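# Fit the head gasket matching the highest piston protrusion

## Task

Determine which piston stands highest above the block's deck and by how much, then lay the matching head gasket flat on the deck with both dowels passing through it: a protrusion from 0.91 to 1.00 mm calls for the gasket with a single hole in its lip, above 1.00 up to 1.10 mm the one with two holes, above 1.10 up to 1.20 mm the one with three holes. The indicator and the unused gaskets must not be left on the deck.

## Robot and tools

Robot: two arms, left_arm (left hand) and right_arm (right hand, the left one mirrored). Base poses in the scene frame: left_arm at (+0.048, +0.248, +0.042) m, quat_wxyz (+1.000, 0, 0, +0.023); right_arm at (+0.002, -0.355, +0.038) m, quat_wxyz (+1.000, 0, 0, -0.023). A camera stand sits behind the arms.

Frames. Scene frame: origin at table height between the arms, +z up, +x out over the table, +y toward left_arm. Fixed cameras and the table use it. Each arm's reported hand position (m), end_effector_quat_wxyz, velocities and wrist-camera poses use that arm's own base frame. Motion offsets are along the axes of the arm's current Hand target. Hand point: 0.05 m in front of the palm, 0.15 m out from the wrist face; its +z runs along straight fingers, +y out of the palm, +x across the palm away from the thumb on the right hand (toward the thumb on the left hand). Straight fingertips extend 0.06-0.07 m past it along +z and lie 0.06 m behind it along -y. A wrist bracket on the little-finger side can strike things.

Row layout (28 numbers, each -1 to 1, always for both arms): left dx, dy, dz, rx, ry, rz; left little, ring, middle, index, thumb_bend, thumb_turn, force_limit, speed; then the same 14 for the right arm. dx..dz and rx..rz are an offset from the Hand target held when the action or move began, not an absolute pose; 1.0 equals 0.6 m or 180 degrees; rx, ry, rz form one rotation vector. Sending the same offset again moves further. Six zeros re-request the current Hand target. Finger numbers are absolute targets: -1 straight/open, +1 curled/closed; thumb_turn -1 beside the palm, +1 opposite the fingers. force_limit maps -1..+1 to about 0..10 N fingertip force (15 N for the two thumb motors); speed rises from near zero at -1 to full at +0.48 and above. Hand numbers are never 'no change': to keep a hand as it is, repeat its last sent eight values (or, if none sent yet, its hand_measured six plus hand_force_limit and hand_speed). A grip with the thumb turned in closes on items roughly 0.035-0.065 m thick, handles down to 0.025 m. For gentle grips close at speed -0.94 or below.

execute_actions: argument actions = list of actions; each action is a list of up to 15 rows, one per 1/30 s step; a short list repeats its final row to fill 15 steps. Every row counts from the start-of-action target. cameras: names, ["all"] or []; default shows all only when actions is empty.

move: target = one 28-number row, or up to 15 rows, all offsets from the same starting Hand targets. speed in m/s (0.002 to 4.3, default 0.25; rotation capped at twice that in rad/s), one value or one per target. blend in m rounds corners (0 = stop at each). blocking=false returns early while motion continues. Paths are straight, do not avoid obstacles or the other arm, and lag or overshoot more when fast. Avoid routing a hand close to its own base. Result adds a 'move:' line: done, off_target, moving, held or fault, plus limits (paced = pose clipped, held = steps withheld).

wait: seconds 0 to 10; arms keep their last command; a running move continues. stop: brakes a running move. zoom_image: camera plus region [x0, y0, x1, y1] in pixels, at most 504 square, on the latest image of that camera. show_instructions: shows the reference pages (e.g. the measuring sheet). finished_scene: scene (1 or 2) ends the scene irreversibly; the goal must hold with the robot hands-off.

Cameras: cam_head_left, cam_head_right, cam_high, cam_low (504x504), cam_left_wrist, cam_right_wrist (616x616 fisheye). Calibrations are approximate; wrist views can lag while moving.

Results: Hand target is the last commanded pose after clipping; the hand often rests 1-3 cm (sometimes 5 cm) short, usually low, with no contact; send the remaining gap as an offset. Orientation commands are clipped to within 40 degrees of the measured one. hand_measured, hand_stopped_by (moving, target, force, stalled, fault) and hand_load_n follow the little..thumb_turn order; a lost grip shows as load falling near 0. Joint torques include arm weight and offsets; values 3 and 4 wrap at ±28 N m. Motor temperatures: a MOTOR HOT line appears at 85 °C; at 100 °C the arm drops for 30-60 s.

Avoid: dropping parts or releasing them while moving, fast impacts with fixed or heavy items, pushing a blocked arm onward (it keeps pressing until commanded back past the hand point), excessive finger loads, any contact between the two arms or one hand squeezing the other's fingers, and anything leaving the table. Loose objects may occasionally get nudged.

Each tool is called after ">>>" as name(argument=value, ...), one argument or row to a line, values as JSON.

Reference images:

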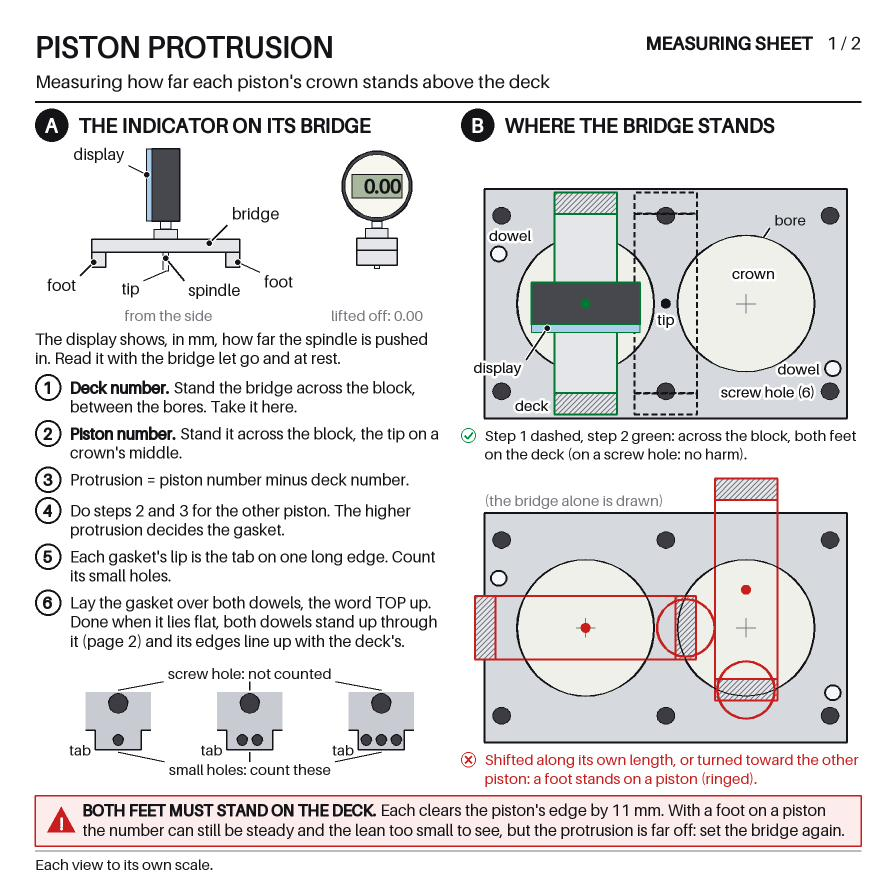

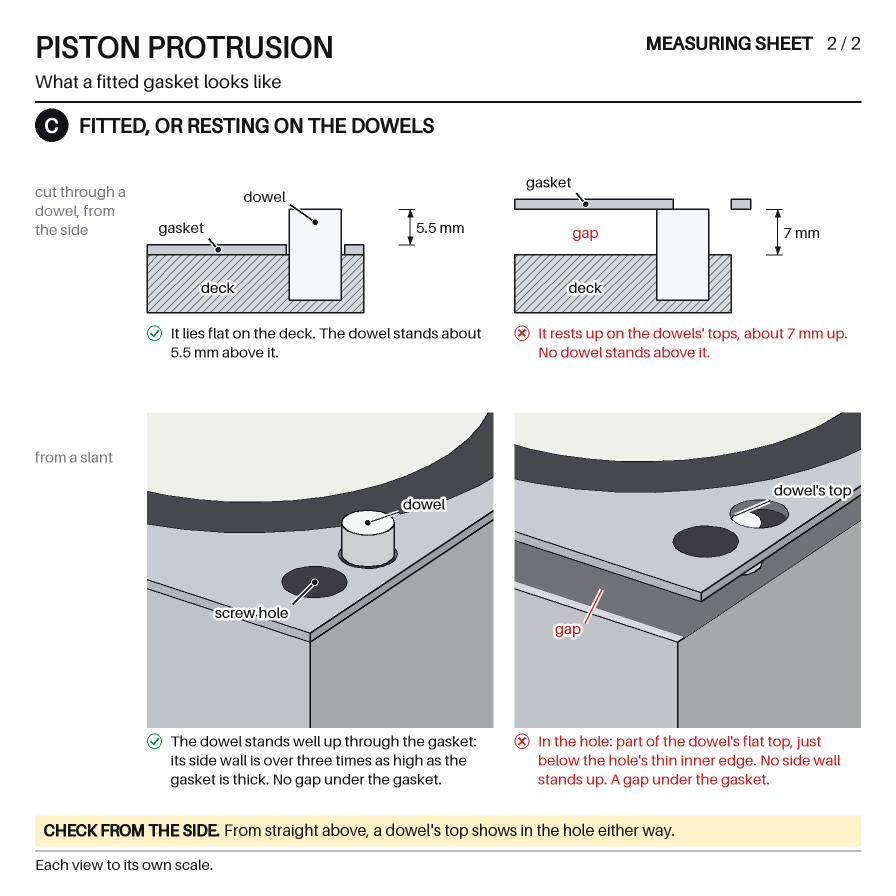

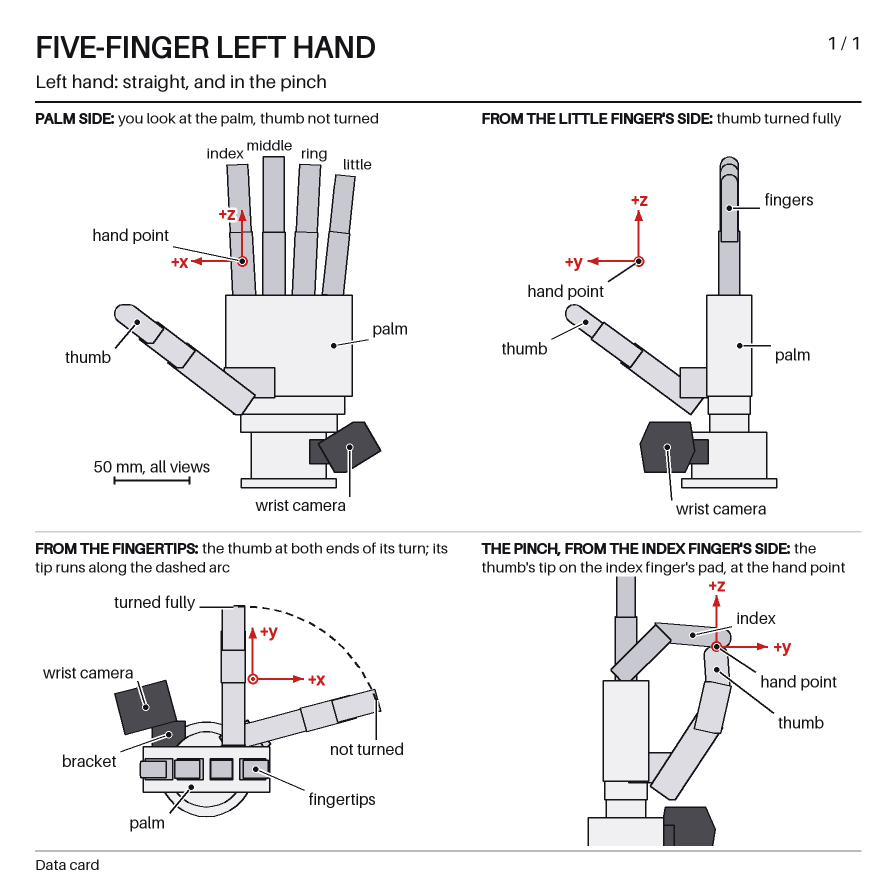

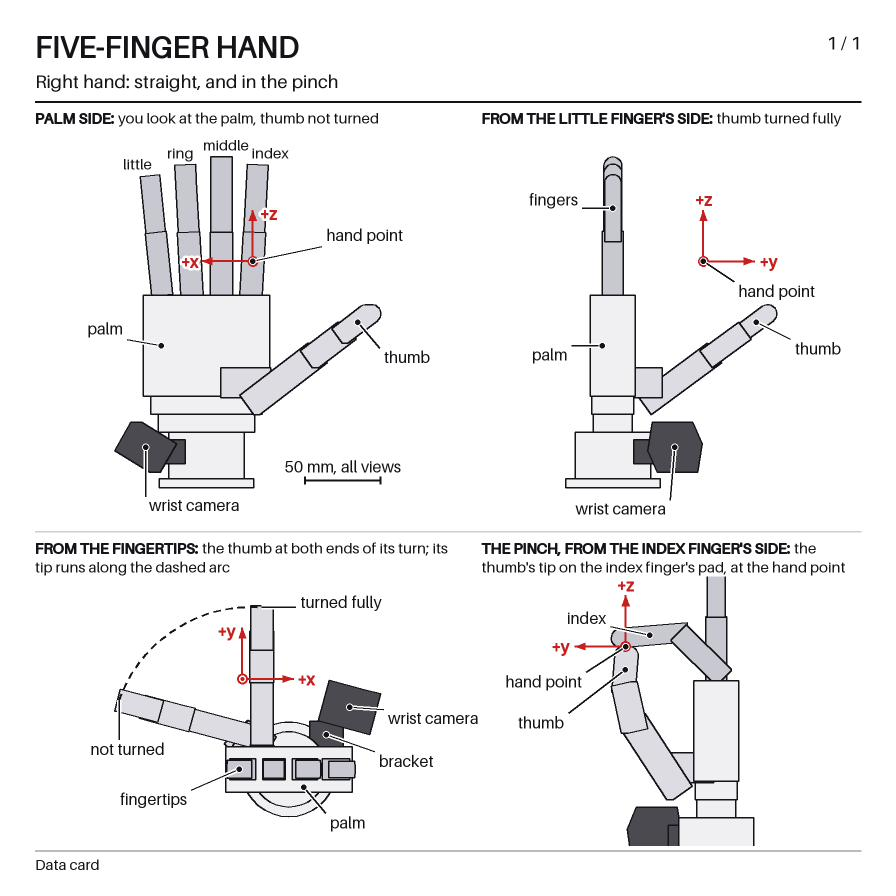

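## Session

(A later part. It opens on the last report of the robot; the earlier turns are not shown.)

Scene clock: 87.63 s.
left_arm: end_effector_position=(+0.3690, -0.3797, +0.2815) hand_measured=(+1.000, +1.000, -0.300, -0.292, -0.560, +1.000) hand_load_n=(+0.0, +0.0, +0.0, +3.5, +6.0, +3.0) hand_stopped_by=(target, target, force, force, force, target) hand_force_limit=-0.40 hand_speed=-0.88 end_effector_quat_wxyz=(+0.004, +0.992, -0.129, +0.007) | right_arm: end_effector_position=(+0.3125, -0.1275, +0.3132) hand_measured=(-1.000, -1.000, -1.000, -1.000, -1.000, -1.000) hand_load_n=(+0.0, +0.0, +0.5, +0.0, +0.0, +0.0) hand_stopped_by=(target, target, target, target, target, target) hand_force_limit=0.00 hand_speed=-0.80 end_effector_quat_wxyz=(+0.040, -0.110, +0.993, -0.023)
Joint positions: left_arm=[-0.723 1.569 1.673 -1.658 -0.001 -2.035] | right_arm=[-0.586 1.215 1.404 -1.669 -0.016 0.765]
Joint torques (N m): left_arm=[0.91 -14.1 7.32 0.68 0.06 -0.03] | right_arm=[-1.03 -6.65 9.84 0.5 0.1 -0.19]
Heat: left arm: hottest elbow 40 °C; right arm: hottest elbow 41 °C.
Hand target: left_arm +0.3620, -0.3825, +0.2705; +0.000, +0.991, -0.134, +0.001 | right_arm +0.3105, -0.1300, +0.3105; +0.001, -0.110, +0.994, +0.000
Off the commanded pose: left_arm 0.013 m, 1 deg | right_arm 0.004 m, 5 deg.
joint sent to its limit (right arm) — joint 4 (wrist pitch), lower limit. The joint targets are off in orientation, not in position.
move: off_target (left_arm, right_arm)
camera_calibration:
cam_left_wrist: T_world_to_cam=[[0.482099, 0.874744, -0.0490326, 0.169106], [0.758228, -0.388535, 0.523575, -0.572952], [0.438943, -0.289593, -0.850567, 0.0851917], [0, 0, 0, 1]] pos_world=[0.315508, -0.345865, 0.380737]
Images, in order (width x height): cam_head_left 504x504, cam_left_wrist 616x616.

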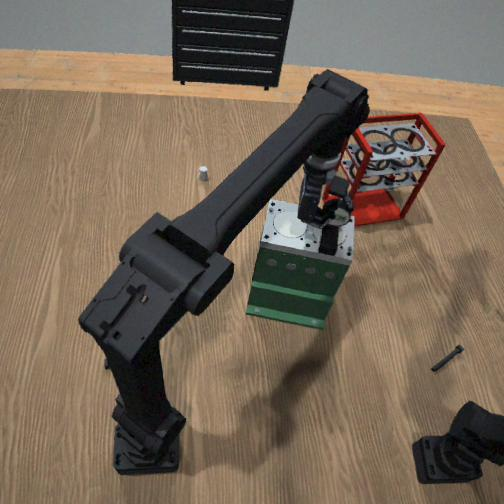

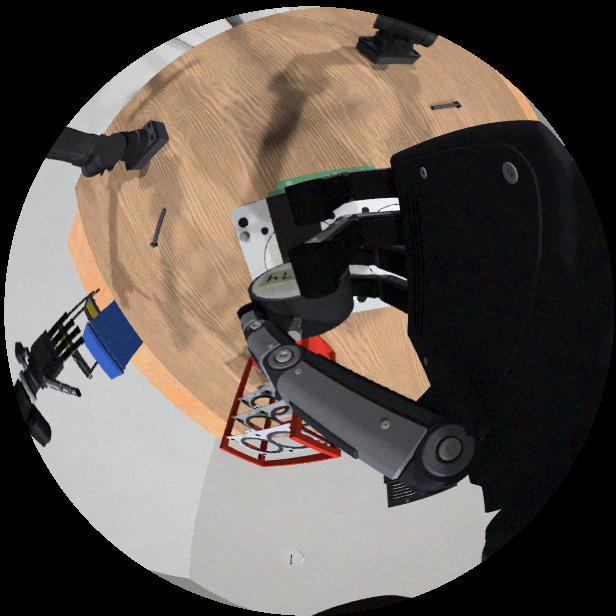

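>>> move(
  target=[0,0,-0.004,0,0,0,1,1,0.1,0.1,-1,1,-0.4,-0.6,0,0,0,0,0,0,-1,-1,-1,-1,-1,-1,0,-0.8],
  speed=0.05,
  cameras=["cam_head_left"],
)

>>> zoom_image(
  camera="cam_head_left",
  region=[290, 180, 370, 260],
)

>>> move(
  target=[0,0,0,0,0,0,1,1,-0.3,-0.3,-1,-1,-0.4,-0.1,0,0,0,0,0,0,-1,-1,-1,-1,-1,-1,0,-0.8],
  speed=0.05,
  cameras=[],
)

>>> move(
  target=[0,-0.08,0,0,0,0,1,1,-0.3,-0.3,-1,-1,-0.4,-0.3,0,0,0,0,0,0,-1,-1,-1,-1,-1,-1,0,-0.8],
  speed=0.15,
  cameras=["cam_head_left","cam_left_wrist"],
)

>>> zoom_image(
  camera="cam_head_left",
  region=[290, 180, 370, 260],
)

>>> zoom_image(
  camera="cam_left_wrist",
  region=[150, 160, 350, 360],
)

Scene clock: 89.37 s.
left_arm: end_effector_position=(+0.3679, -0.3787, +0.2778) hand_measured=(+1.000, +1.000, -0.300, -0.290, -1.000, +1.000) hand_load_n=(+0.0, +0.0, -1.5, +0.0, +0.0, +0.0) hand_stopped_by=(target, target, force, force, target, target) hand_force_limit=-0.40 hand_speed=-0.60 end_effector_quat_wxyz=(+0.002, +0.992, -0.129, +0.004) | right_arm: end_effector_position=(+0.3125, -0.1275, +0.3132) hand_measured=(-1.000, -1.000, -1.000, -1.000, -1.000, -1.000) hand_load_n=(+0.0, +0.0, +0.0, +0.0, +0.0, +0.0) hand_stopped_by=(target, target, target, target, target, target) hand_force_limit=0.00 hand_speed=-0.80 end_effector_quat_wxyz=(+0.040, -0.110, +0.993, -0.023)
Joint positions: left_arm=[-0.723 1.569 1.664 -1.656 -0.001 -2.035] | right_arm=[-0.586 1.215 1.404 -1.669 -0.016 0.765]
Joint torques (N m): left_arm=[0.91 -14.15 8.58 0.28 0.07 -0.04] | right_arm=[-1.03 -6.42 9.81 0.53 0.1 -0.19]
Heat: left arm: hottest elbow 40 °C; right arm: hottest elbow 41 °C.
Hand target: left_arm +0.3620, -0.3824, +0.2727; +0.000, +0.991, -0.134, +0.000 | right_arm +0.3105, -0.1300, +0.3105; +0.001, -0.110, +0.994, +0.000
Off the commanded pose: left_arm 0.009 m, 1 deg | right_arm 0.004 m, 5 deg.
joint sent to its limit (right arm) — joint 4 (wrist pitch), lower limit. The joint targets are off in orientation, not in position.
move: off_target (right_arm)
Images, in order (width x height): cam_head_left 504x504.

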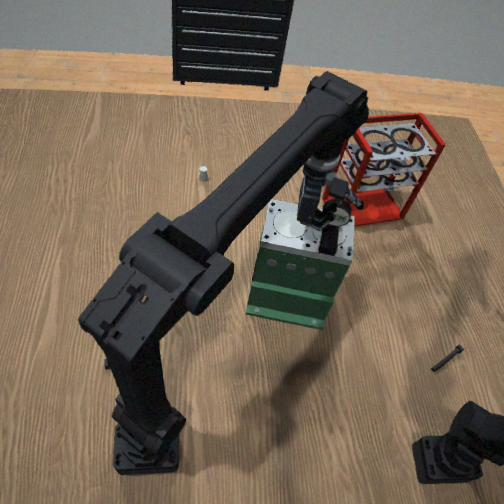

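Scaled by 6.300 from the camera's 504x504 image, which has a finer 720x720 frame.

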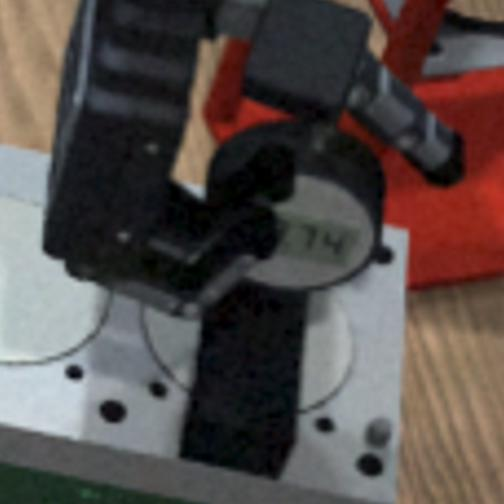

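Scene clock: 90.80 s.
left_arm: end_effector_position=(+0.3679, -0.3787, +0.2778) hand_measured=(+1.000, +1.000, -0.300, -0.300, -1.000, -1.000) hand_load_n=(+0.0, +0.0, -1.0, +0.0, +0.0, +0.0) hand_stopped_by=(target, target, target, target, target, target) hand_force_limit=-0.40 hand_speed=-0.10 end_effector_quat_wxyz=(+0.002, +0.992, -0.129, +0.004) | right_arm: end_effector_position=(+0.3125, -0.1275, +0.3132) hand_measured=(-1.000, -1.000, -1.000, -1.000, -1.000, -1.000) hand_load_n=(+0.0, +0.0, +0.0, +0.0, +0.0, +0.0) hand_stopped_by=(target, target, target, target, target, target) hand_force_limit=0.00 hand_speed=-0.80 end_effector_quat_wxyz=(+0.040, -0.110, +0.993, -0.023)
Joint positions: left_arm=[-0.723 1.569 1.664 -1.656 -0.001 -2.035] | right_arm=[-0.586 1.215 1.404 -1.669 -0.016 0.765]
Joint torques (N m): left_arm=[0.91 -14.15 8.59 0.28 0.05 -0.04] | right_arm=[-1.2 -6.18 9.78 0.5 0.09 -0.2]
Heat: left arm: hottest elbow 40 °C; right arm: hottest elbow 41 °C.
Hand target: left_arm +0.3620, -0.3824, +0.2727; +0.000, +0.991, -0.134, +0.000 | right_arm +0.3105, -0.1300, +0.3105; +0.001, -0.110, +0.994, +0.000
Off the commanded pose: left_arm 0.009 m, 1 deg | right_arm 0.004 m, 5 deg.
joint sent to its limit (right arm) — joint 4 (wrist pitch), lower limit. The joint targets are off in orientation, not in position.
move: off_target (right_arm)
No camera images: "cameras" was empty.

Scene clock: 92.03 s.
left_arm: end_effector_position=(+0.3767, -0.3414, +0.2663) hand_measured=(+1.000, +1.000, -0.300, -0.300, -1.000, -1.000) hand_load_n=(+0.0, +0.0, +0.0, +0.0, +0.0, -0.5) hand_stopped_by=(target, target, target, target, target, target) hand_force_limit=-0.40 hand_speed=-0.30 end_effector_quat_wxyz=(-0.005, +0.991, -0.130, -0.007) | right_arm: end_effector_position=(+0.3125, -0.1275, +0.3132) hand_measured=(-1.000, -1.000, -1.000, -1.000, -1.000, -1.000) hand_load_n=(+0.0, +0.0, +0.0, +0.0, +0.0, +0.0) hand_stopped_by=(target, target, target, target, target, target) hand_force_limit=0.00 hand_speed=-0.80 end_effector_quat_wxyz=(+0.040, -0.110, +0.993, -0.023)
Joint positions: left_arm=[-0.649 1.541 1.605 -1.651 -0.001 -1.959] | right_arm=[-0.586 1.215 1.404 -1.669 -0.016 0.765]
Joint torques (N m): left_arm=[2.37 -15.85 8.5 0.38 0.04 0.19] | right_arm=[-1.32 -6.36 9.81 0.58 0.1 -0.19]
Heat: left arm: hottest elbow 40 °C; right arm: hottest elbow 41 °C.
Hand target: left_arm +0.3747, -0.3361, +0.2729; +0.000, +0.991, -0.134, +0.001 | right_arm +0.3105, -0.1300, +0.3105; +0.001, -0.110, +0.994, +0.000
Off the commanded pose: left_arm 0.009 m, 1 deg | right_arm 0.004 m, 5 deg.
joint sent to its limit (right arm) — joint 4 (wrist pitch), lower limit. The joint targets are off in orientation, not in position.
move: off_target (right_arm)
camera_calibration:
cam_left_wrist: T_world_to_cam=[[0.482613, 0.874795, -0.0426394, 0.12929], [0.770459, -0.400893, 0.49566, -0.55724], [0.416507, -0.272064, -0.867469, 0.0989451], [0, 0, 0, 1]] pos_world=[0.325722, -0.309576, 0.367546]
Images, in order (width x height): cam_head_left 504x504, cam_left_wrist 616x616.

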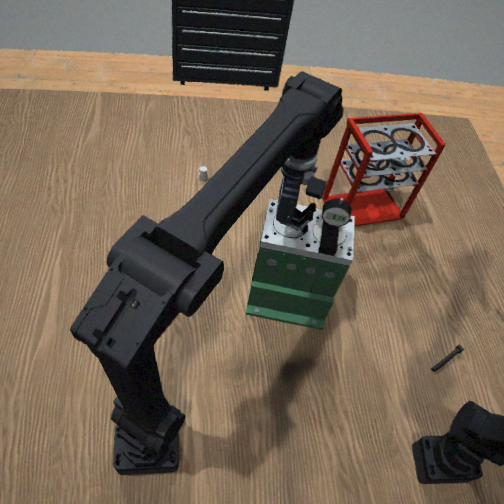

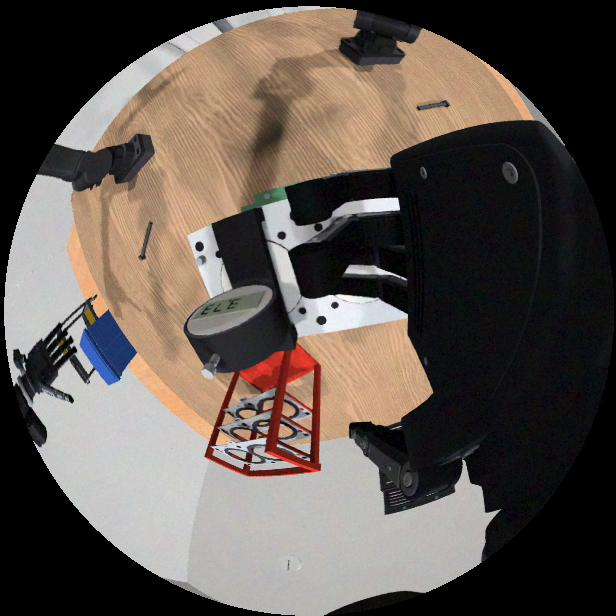

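Scaled by 6.300 from the camera's 504x504 image, which has a finer 720x720 frame.

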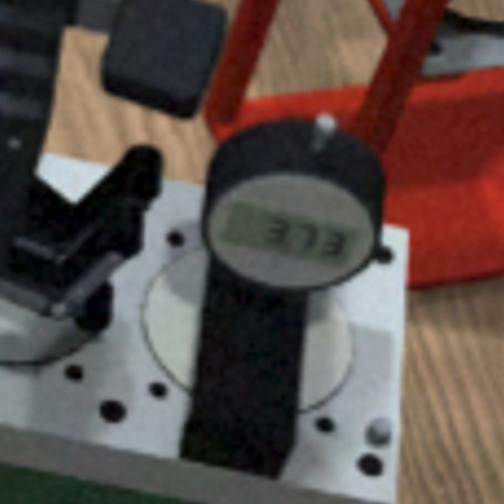

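Scaled by 2.520 from the camera's 616x616 image, which has a finer 880x880 frame.

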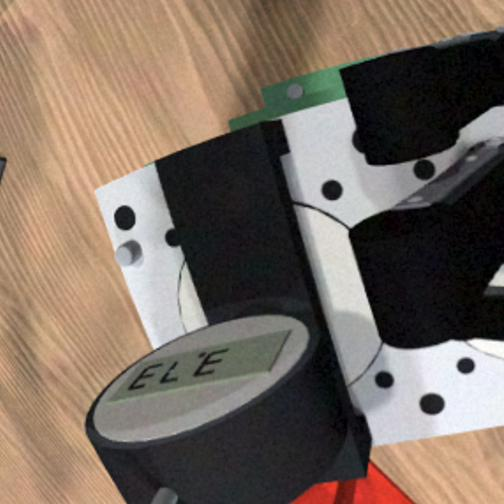

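>>> zoom_image(
  camera="cam_left_wrist",
  region=[180, 270, 280, 370],
)

>>> zoom_image(
  camera="cam_head_left",
  region=[320, 200, 355, 235],
)

Scaled by 5.040 from the camera's 616x616 image, which has a finer 880x880 frame.

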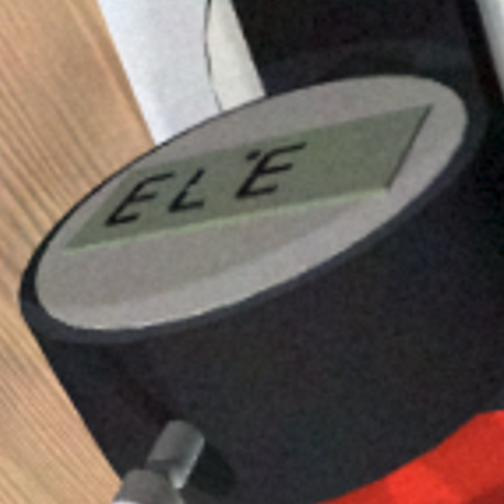

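Scaled by 14.400 from the camera's 504x504 image, which has a finer 720x720 frame.

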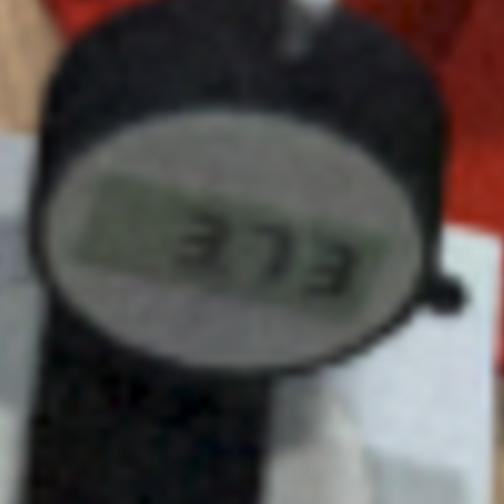

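>>> move(
  target=[
    [0.0392,0.02,-0.0377,0,0,0,1,1,-0.3,-0.3,-1,-1,-0.4,-0.3,0,0,0,0,0,0,-1,-1,-1,-1,-1,-1,0,-0.8],
    [0.0393,0.0668,-0.0377,0,0,0,1,1,-0.3,-0.3,-1,-1,-0.4,-0.3,0,0,0,0,0,0,-1,-1,-1,-1,-1,-1,0,-0.8],
  ],
  speed=0.12,
  cameras=["cam_left_wrist"],
)

>>> zoom_image(
  camera="cam_left_wrist",
  region=[180, 140, 430, 390],
)

Scene clock: 95.13 s.
left_arm: end_effector_position=(+0.3767, -0.3684, +0.2815) hand_measured=(+1.000, +1.000, -0.300, -0.300, -1.000, -1.000) hand_load_n=(+0.0, +0.0, +0.0, +0.0, +0.0, +0.0) hand_stopped_by=(target, target, target, target, target, target) hand_force_limit=-0.40 hand_speed=-0.30 end_effector_quat_wxyz=(-0.005, +0.991, -0.137, -0.008) | right_arm: end_effector_position=(+0.3125, -0.1275, +0.3132) hand_measured=(-1.000, -1.000, -1.000, -1.000, -1.000, -1.000) hand_load_n=(+0.0, +0.0, +0.0, +0.0, -0.5, +0.0) hand_stopped_by=(target, target, target, target, target, target) hand_force_limit=0.00 hand_speed=-0.80 end_effector_quat_wxyz=(+0.040, -0.110, +0.993, -0.023)
Joint positions: left_arm=[-0.693 1.593 1.705 -1.702 0 -1.989] | right_arm=[-0.586 1.215 1.404 -1.669 -0.016 0.765]
Joint torques (N m): left_arm=[1.32 -12.51 14.34 -0.24 0.07 -0.14] | right_arm=[-1.08 -6.65 9.8 0.55 0.11 -0.19]
Heat: left arm: hottest elbow 40 °C; right arm: hottest elbow 41 °C.
Hand target: left_arm +0.3869, -0.3811, +0.2956; +0.000, +0.991, -0.133, +0.001 | right_arm +0.3105, -0.1300, +0.3105; +0.001, -0.110, +0.994, +0.000
Off the commanded pose: left_arm 0.021 m, 1 deg | right_arm 0.004 m, 5 deg.
joint sent to its limit (left arm) — joint 4 (wrist pitch), lower limit. The joint targets still meet the commanded pose.
joint sent to its limit (right arm) — joint 4 (wrist pitch), lower limit. The joint targets are off in orientation, not in position.
move: off_target (left_arm, right_arm)
camera_calibration:
cam_left_wrist: T_world_to_cam=[[0.494138, 0.868321, -0.0429695, 0.146802], [0.765812, -0.411342, 0.494297, -0.577397], [0.411534, -0.277158, -0.86823, 0.104963], [0, 0, 0, 1]] pos_world=[0.326442, -0.335888, 0.382846]
Images, in order (width x height): cam_left_wrist 616x616.

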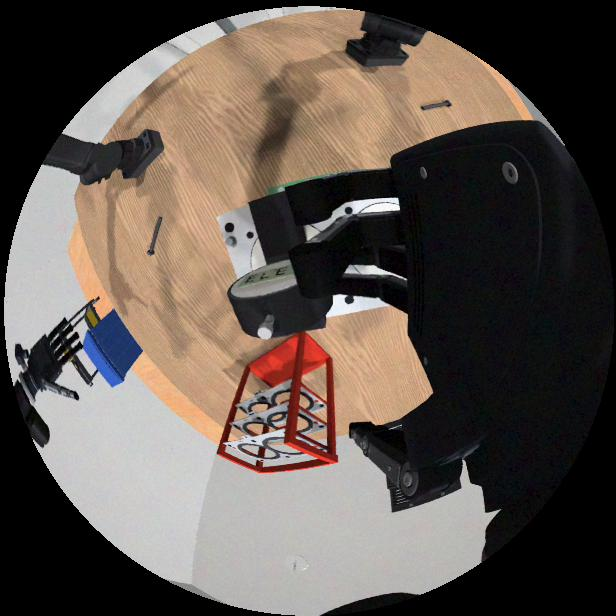

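Scaled by 2.016 from the camera's 616x616 image, which has a finer 880x880 frame.

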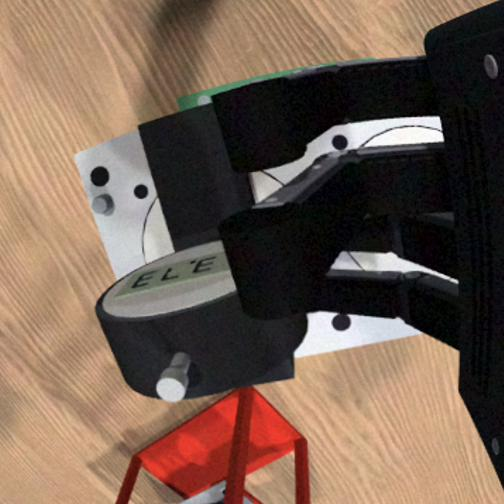

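>>> move(
  target=[-0.0063,0.0155,0.001,0,0,0,1,1,-0.3,-0.3,-1,-1,-0.4,-0.3,0,0,0,0,0,0,-1,-1,-1,-1,-1,-1,0,-0.8],
  speed=0.12,
  cameras=["cam_left_wrist"],
)

>>> zoom_image(
  camera="cam_left_wrist",
  region=[180, 140, 430, 390],
)

Scene clock: 96.50 s.
left_arm: end_effector_position=(+0.3723, -0.3740, +0.2813) hand_measured=(+1.000, +1.000, -0.300, -0.300, -1.000, -1.000) hand_load_n=(+0.0, +0.0, +0.0, +0.0, +0.0, +0.0) hand_stopped_by=(target, target, target, target, target, target) hand_force_limit=-0.40 hand_speed=-0.30 end_effector_quat_wxyz=(-0.005, +0.991, -0.134, -0.008) | right_arm: end_effector_position=(+0.3125, -0.1275, +0.3132) hand_measured=(-1.000, -1.000, -1.000, -1.000, -1.000, -1.000) hand_load_n=(+0.0, +0.0, +0.0, +0.0, +0.0, +0.0) hand_stopped_by=(target, target, target, target, target, target) hand_force_limit=0.00 hand_speed=-0.80 end_effector_quat_wxyz=(+0.040, -0.110, +0.993, -0.023)
Joint positions: left_arm=[-0.708 1.593 1.705 -1.702 0 -2.009] | right_arm=[-0.586 1.215 1.404 -1.669 -0.016 0.765]
Joint torques (N m): left_arm=[0.97 -12.1 14.42 -0.24 0.07 -0.09] | right_arm=[-1.14 -6.53 9.74 0.53 0.1 -0.2]
Heat: left arm: hottest elbow 40 °C; right arm: hottest elbow 41 °C.
Hand target: left_arm +0.3807, -0.3891, +0.2951; +0.000, +0.991, -0.134, +0.001 | right_arm +0.3105, -0.1300, +0.3105; +0.001, -0.110, +0.994, +0.000
Off the commanded pose: left_arm 0.022 m, 1 deg | right_arm 0.004 m, 5 deg.
joint sent to its limit (left arm) — joint 4 (wrist pitch), lower limit. The joint targets still meet the commanded pose.
joint sent to its limit (right arm) — joint 4 (wrist pitch), lower limit. The joint targets are off in orientation, not in position.
move: off_target (left_arm, right_arm)
camera_calibration:
cam_left_wrist: T_world_to_cam=[[0.4898, 0.870798, -0.0425139, 0.156258], [0.767884, -0.407795, 0.494021, -0.575545], [0.412856, -0.274617, -0.86841, 0.105563], [0, 0, 0, 1]] pos_world=[0.321835, -0.341784, 0.382647]
Images, in order (width x height): cam_left_wrist 616x616.

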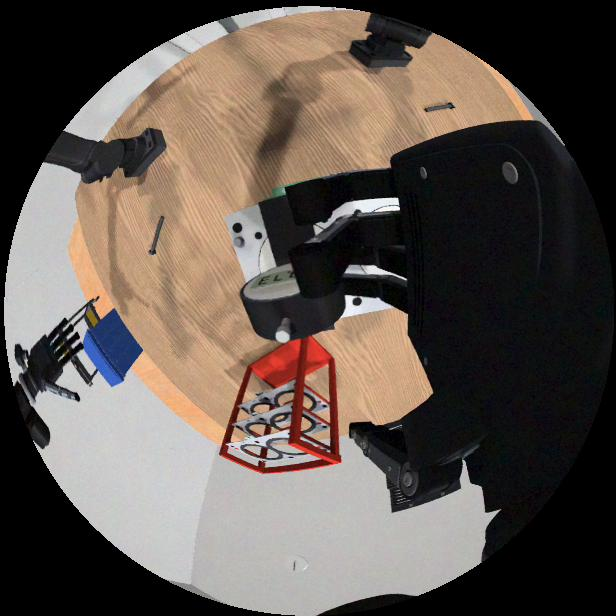

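Scaled by 2.016 from the camera's 616x616 image, which has a finer 880x880 frame.

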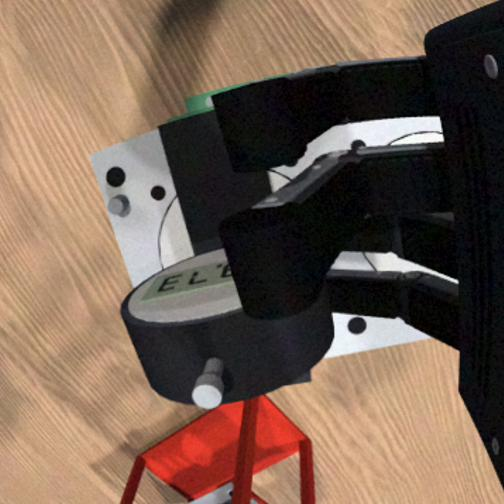

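>>> move(
  target=[0,0.0035,0,0,0,0,1,1,-0.3,-0.3,-1,1,-0.4,-0.1,0,0,0,0,0,0,-1,-1,-1,-1,-1,-1,0,-0.8],
  speed=0.1,
  cameras=[],
)

>>> move(
  target=[0,0,0,0,0,0,1,1,-0.3,-0.3,0.3,1,-0.4,-0.85,0,0,0,0,0,0,-1,-1,-1,-1,-1,-1,0,-0.8],
  speed=0.1,
  cameras=[],
)

>>> move(
  target=[0,0,0,0,0,0,1,1,0.1,0.1,0.3,1,-0.4,-0.88,0,0,0,0,0,0,-1,-1,-1,-1,-1,-1,0,-0.8],
  speed=0.1,
  cameras=["cam_left_wrist"],
)

>>> zoom_image(
  camera="cam_left_wrist",
  region=[180, 140, 430, 390],
)

Scene clock: 98.40 s.
left_arm: end_effector_position=(+0.3719, -0.3753, +0.2800) hand_measured=(+1.000, +1.000, -0.300, -0.300, -1.000, +1.000) hand_load_n=(+0.0, +0.5, +0.0, +0.0, +0.0, +0.0) hand_stopped_by=(target, target, target, target, target, target) hand_force_limit=-0.40 hand_speed=-0.10 end_effector_quat_wxyz=(-0.006, +0.991, -0.133, -0.009) | right_arm: end_effector_position=(+0.3125, -0.1275, +0.3132) hand_measured=(-1.000, -1.000, -1.000, -1.000, -1.000, -1.000) hand_load_n=(+0.0, +0.0, +0.0, +0.0, +0.0, +0.0) hand_stopped_by=(target, target, target, target, target, target) hand_force_limit=0.00 hand_speed=-0.80 end_effector_quat_wxyz=(+0.040, -0.110, +0.993, -0.023)
Joint positions: left_arm=[-0.711 1.596 1.705 -1.702 0 -2.015] | right_arm=[-0.586 1.215 1.404 -1.669 -0.016 0.765]
Joint torques (N m): left_arm=[0.91 -12.4 14.61 -0.25 0.09 -0.12] | right_arm=[-1.03 -6.59 9.74 0.54 0.09 -0.21]
Heat: left arm: hottest elbow 40 °C; right arm: hottest elbow 41 °C.
Hand target: left_arm +0.3803, -0.3911, +0.2950; +0.000, +0.991, -0.133, +0.001 | right_arm +0.3105, -0.1300, +0.3105; +0.001, -0.110, +0.994, +0.000
Off the commanded pose: left_arm 0.023 m, 1 deg | right_arm 0.004 m, 5 deg.
joint sent to its limit (left arm) — joint 4 (wrist pitch), lower limit. The joint targets still meet the commanded pose.
joint sent to its limit (right arm) — joint 4 (wrist pitch), lower limit. The joint targets are off in orientation, not in position.
move: off_target (left_arm, right_arm)
No camera images: "cameras" was empty.

Scene clock: 100.73 s.
left_arm: end_effector_position=(+0.3728, -0.3770, +0.2834) hand_measured=(+1.000, +1.000, -0.300, -0.300, -0.560, +1.000) hand_load_n=(+0.0, +0.0, +4.0, +0.0, +5.0, +1.0) hand_stopped_by=(target, target, target, target, force, target) hand_force_limit=-0.40 hand_speed=-0.85 end_effector_quat_wxyz=(-0.004, +0.991, -0.134, -0.006) | right_arm: end_effector_position=(+0.3125, -0.1275, +0.3132) hand_measured=(-1.000, -1.000, -1.000, -1.000, -1.000, -1.000) hand_load_n=(+0.0, +0.0, +0.0, +0.0, +0.0, +0.0) hand_stopped_by=(target, target, target, target, target, target) hand_force_limit=0.00 hand_speed=-0.80 end_effector_quat_wxyz=(+0.040, -0.110, +0.993, -0.023)
Joint positions: left_arm=[-0.712 1.596 1.713 -1.702 0 -2.015] | right_arm=[-0.586 1.215 1.404 -1.669 -0.016 0.765]
Joint torques (N m): left_arm=[0.97 -12.4 14.01 -0.24 0.07 -0.11] | right_arm=[-0.91 -6.53 9.81 0.54 0.11 -0.19]
Heat: left arm: hottest elbow 40 °C; right arm: hottest elbow 41 °C.
Hand target: left_arm +0.3802, -0.3911, +0.2950; +0.000, +0.991, -0.134, +0.001 | right_arm +0.3105, -0.1300, +0.3105; +0.001, -0.110, +0.994, +0.000
Off the commanded pose: left_arm 0.020 m, 1 deg | right_arm 0.004 m, 5 deg.
joint sent to its limit (left arm) — joint 4 (wrist pitch), lower limit. The joint targets still meet the commanded pose.
joint sent to its limit (right arm) — joint 4 (wrist pitch), lower limit. The joint targets are off in orientation, not in position.
move: off_target (left_arm, right_arm)
No camera images: "cameras" was empty.

Scene clock: 101.23 s.
left_arm: end_effector_position=(+0.3727, -0.3769, +0.2832) hand_measured=(+1.000, +1.000, -0.300, -0.292, -0.560, +1.000) hand_load_n=(+0.0, +0.0, +2.5, +3.0, +6.0, +0.5) hand_stopped_by=(target, target, force, force, force, target) hand_force_limit=-0.40 hand_speed=-0.88 end_effector_quat_wxyz=(-0.004, +0.991, -0.134, -0.006) | right_arm: end_effector_position=(+0.3125, -0.1275, +0.3132) hand_measured=(-1.000, -1.000, -1.000, -1.000, -1.000, -1.000) hand_load_n=(+0.0, +0.0, +0.0, +0.0, +0.0, +0.0) hand_stopped_by=(target, target, target, target, target, target) hand_force_limit=0.00 hand_speed=-0.80 end_effector_quat_wxyz=(+0.040, -0.110, +0.993, -0.023)
Joint positions: left_arm=[-0.712 1.596 1.713 -1.702 0 -2.015] | right_arm=[-0.586 1.215 1.404 -1.669 -0.016 0.765]
Joint torques (N m): left_arm=[0.97 -12.4 14.01 -0.23 0.07 -0.11] | right_arm=[-1.14 -6.53 9.78 0.43 0.1 -0.18]
Heat: left arm: hottest elbow 40 °C; right arm: hottest elbow 41 °C.
Hand target: left_arm +0.3802, -0.3911, +0.2949; +0.000, +0.991, -0.134, +0.001 | right_arm +0.3105, -0.1300, +0.3105; +0.001, -0.110, +0.994, +0.000
Off the commanded pose: left_arm 0.020 m, 1 deg | right_arm 0.004 m, 5 deg.
joint sent to its limit (left arm) — joint 4 (wrist pitch), lower limit. The joint targets still meet the commanded pose.
joint sent to its limit (right arm) — joint 4 (wrist pitch), lower limit. The joint targets are off in orientation, not in position.
move: off_target (left_arm, right_arm)
camera_calibration:
cam_left_wrist: T_world_to_cam=[[0.488641, 0.871388, -0.0437315, 0.159672], [0.76686, -0.40504, 0.497864, -0.577706], [0.41612, -0.276813, -0.866152, 0.103495], [0, 0, 0, 1]] pos_world=[0.321931, -0.344481, 0.384245]
Images, in order (width x height): cam_left_wrist 616x616.

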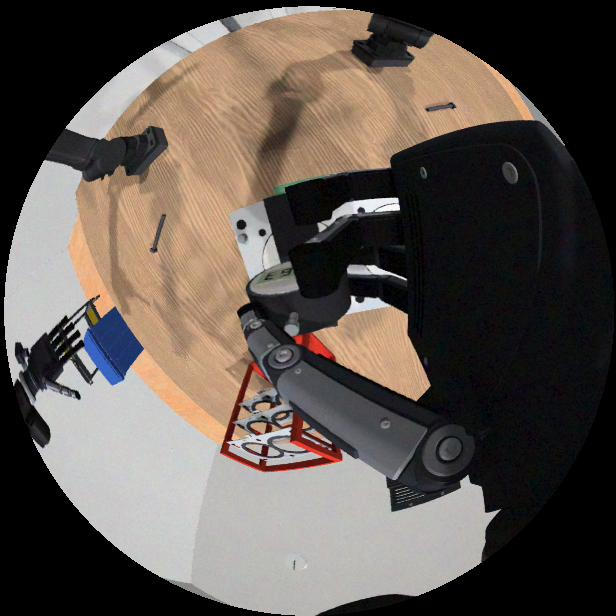

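Scaled by 2.016 from the camera's 616x616 image, which has a finer 880x880 frame.

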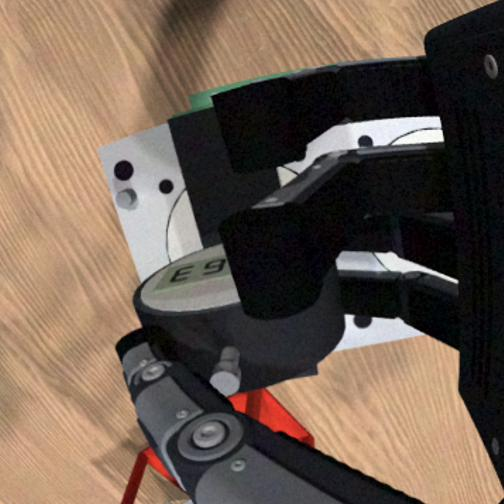

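>>> move(
  target=[
    [0,0,-0.05,0,0,0,1,1,0.1,0.1,0.3,1,-0.4,-0.88,0,0,0,0,0,0,-1,-1,-1,-1,-1,-1,0,-0.8],
    [-0.005,-0.1733,-0.05,0,0,0,1,1,0.1,0.1,0.3,1,-0.4,-0.88,0,0,0,0,0,0,-1,-1,-1,-1,-1,-1,0,-0.8],
  ],
  speed=0.12,
  cameras=["cam_left_wrist","cam_head_left"],
)

>>> zoom_image(
  camera="cam_left_wrist",
  region=[140, 160, 400, 420],
)

>>> zoom_image(
  camera="cam_head_left",
  region=[250, 180, 350, 280],
)

Scene clock: 104.13 s.
left_arm: end_effector_position=(+0.4103, -0.2978, +0.3067) hand_measured=(+1.000, +1.000, -0.300, -0.292, -0.560, +1.000) hand_load_n=(+0.0, +0.0, +3.0, +3.5, +5.5, +0.5) hand_stopped_by=(target, target, force, force, force, target) hand_force_limit=-0.40 hand_speed=-0.88 end_effector_quat_wxyz=(+0.007, +0.991, -0.131, +0.012) | right_arm: end_effector_position=(+0.3125, -0.1275, +0.3132) hand_measured=(-1.000, -1.000, -1.000, -1.000, -1.000, -1.000) hand_load_n=(+0.0, +0.0, +0.0, +0.0, +0.0, +0.0) hand_stopped_by=(target, target, target, target, target, target) hand_force_limit=0.00 hand_speed=-0.80 end_effector_quat_wxyz=(+0.040, -0.110, +0.993, -0.023)
Joint positions: left_arm=[-0.527 1.531 1.693 -1.706 0.003 -1.835] | right_arm=[-0.586 1.215 1.404 -1.669 -0.016 0.765]
Joint torques (N m): left_arm=[2.61 -16.97 9.31 -0.02 0.2 0.13] | right_arm=[-1.03 -6.3 9.74 0.49 0.09 -0.19]
Heat: left arm: hottest elbow 40 °C; right arm: hottest elbow 41 °C.
Hand target: left_arm +0.4048, -0.2900, +0.3250; +0.000, +0.991, -0.134, +0.001 | right_arm +0.3105, -0.1300, +0.3105; +0.001, -0.110, +0.994, +0.000
Off the commanded pose: left_arm 0.021 m, 2 deg | right_arm 0.004 m, 5 deg.
joint sent to its limit (left arm) — joint 4 (wrist pitch), lower limit. The joint targets are off in orientation, not in position.
joint sent to its limit (right arm) — joint 4 (wrist pitch), lower limit. The joint targets are off in orientation, not in position.
move: off_target (left_arm, right_arm)
camera_calibration:
cam_left_wrist: T_world_to_cam=[[0.485582, 0.872794, -0.0493994, 0.0768799], [0.751808, -0.3881, 0.53307, -0.585675], [0.446088, -0.295988, -0.844628, 0.105529], [0, 0, 0, 1]] pos_world=[0.355909, -0.263166, 0.405136]
Images, in order (width x height): cam_head_left 504x504, cam_left_wrist 616x616.

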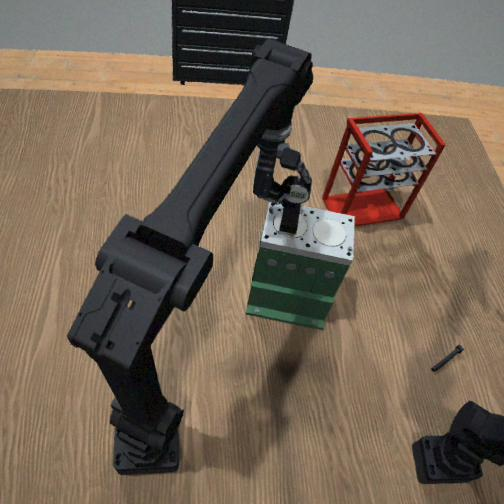

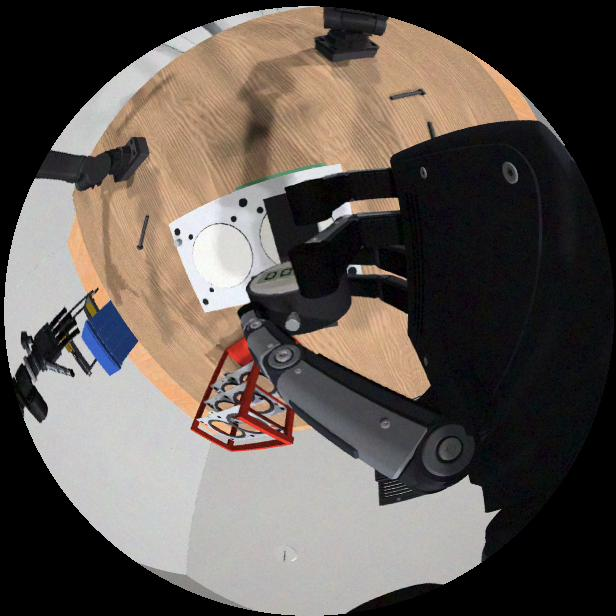

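Scaled by 1.938 from the camera's 616x616 image, which has a finer 880x880 frame.

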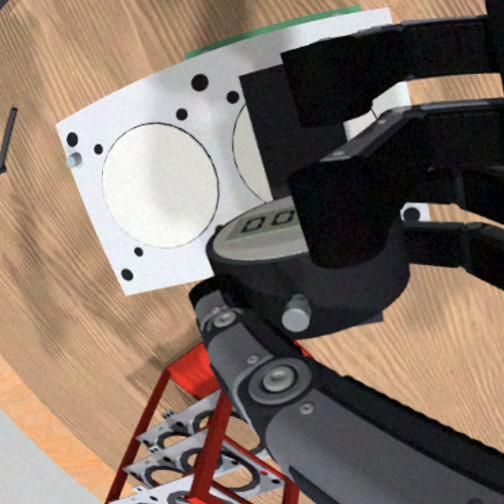

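Scaled by 5.040 from the camera's 504x504 image, which has a finer 720x720 frame.

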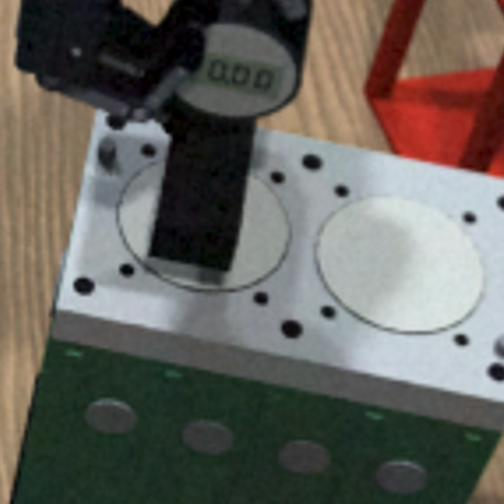

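>>> move(
  target=[-0.0307,0.0085,0.0583,0,0,0,1,1,0.1,0.1,0.3,1,-0.4,-0.88,0,0,0,0,0,0,-1,-1,-1,-1,-1,-1,0,-0.8],
  speed=0.1,
  cameras=["cam_left_wrist","cam_head_left"],
)

>>> zoom_image(
  camera="cam_left_wrist",
  region=[140, 160, 400, 420],
)

>>> zoom_image(
  camera="cam_head_left",
  region=[250, 180, 350, 280],
)

Scene clock: 105.97 s.
left_arm: end_effector_position=(+0.3931, -0.2876, +0.2831) hand_measured=(+1.000, +1.000, -0.300, -0.292, -0.560, +1.000) hand_load_n=(+0.0, +0.0, +3.0, +3.0, +5.5, +2.5) hand_stopped_by=(target, target, force, force, force, target) hand_force_limit=-0.40 hand_speed=-0.88 end_effector_quat_wxyz=(-0.003, +0.991, -0.131, -0.009) | right_arm: end_effector_position=(+0.3125, -0.1275, +0.3132) hand_measured=(-1.000, -1.000, -1.000, -1.000, -1.000, -1.000) hand_load_n=(+0.0, +0.0, +0.0, +0.0, -0.5, +0.0) hand_stopped_by=(target, target, target, target, target, target) hand_force_limit=0.00 hand_speed=-0.80 end_effector_quat_wxyz=(+0.040, -0.110, +0.993, -0.023)
Joint positions: left_arm=[-0.527 1.504 1.606 -1.692 0.001 -1.835] | right_arm=[-0.586 1.215 1.404 -1.669 -0.016 0.765]
Joint torques (N m): left_arm=[0.85 -15.33 8.4 0.38 0 -0.08] | right_arm=[-1.26 -6.36 9.8 0.58 0.09 -0.21]
Heat: left arm: hottest elbow 40 °C; right arm: hottest elbow 41 °C.
Hand target: left_arm +0.3856, -0.2900, +0.2900; +0.000, +0.991, -0.134, +0.001 | right_arm +0.3105, -0.1300, +0.3105; +0.001, -0.110, +0.994, +0.000
Off the commanded pose: left_arm 0.010 m, 1 deg | right_arm 0.004 m, 5 deg.
joint sent to its limit (right arm) — joint 4 (wrist pitch), lower limit. The joint targets are off in orientation, not in position.
move: off_target (right_arm)
camera_calibration:
cam_left_wrist: T_world_to_cam=[[0.484363, 0.873612, -0.0468446, 0.0751925], [0.771735, -0.40143, 0.493233, -0.556669], [0.412089, -0.275055, -0.868635, 0.122433], [0, 0, 0, 1]] pos_world=[0.342727, -0.255477, 0.384439]
Images, in order (width x height): cam_head_left 504x504, cam_left_wrist 616x616.

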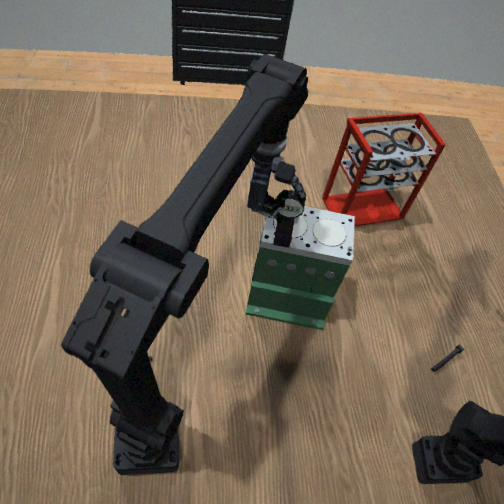

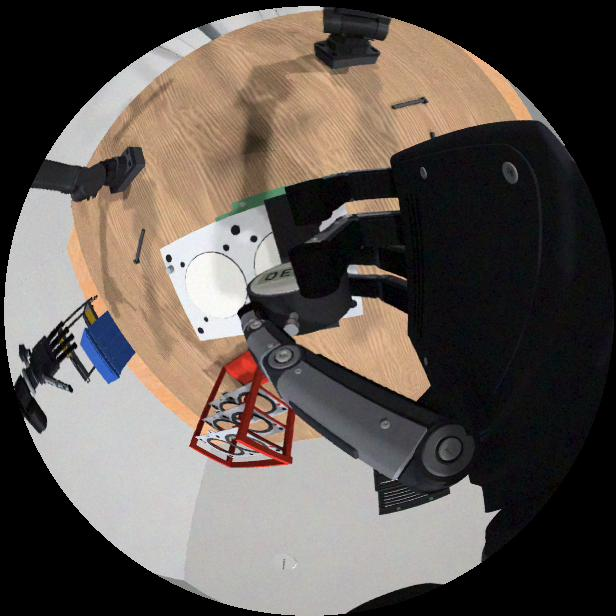

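Scaled by 1.938 from the camera's 616x616 image, which has a finer 880x880 frame.

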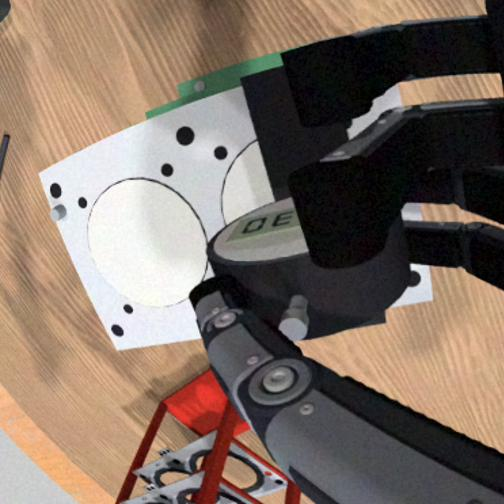

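Scaled by 5.040 from the camera's 504x504 image, which has a finer 720x720 frame.

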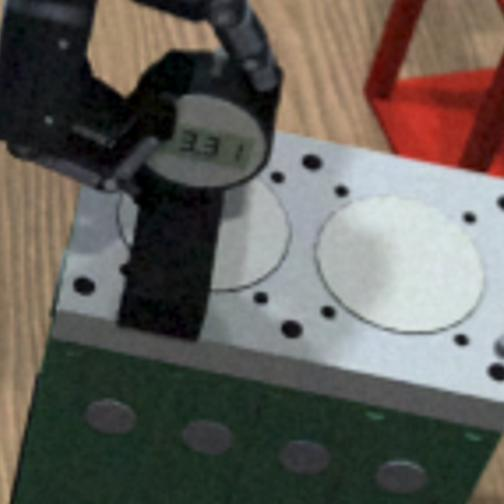

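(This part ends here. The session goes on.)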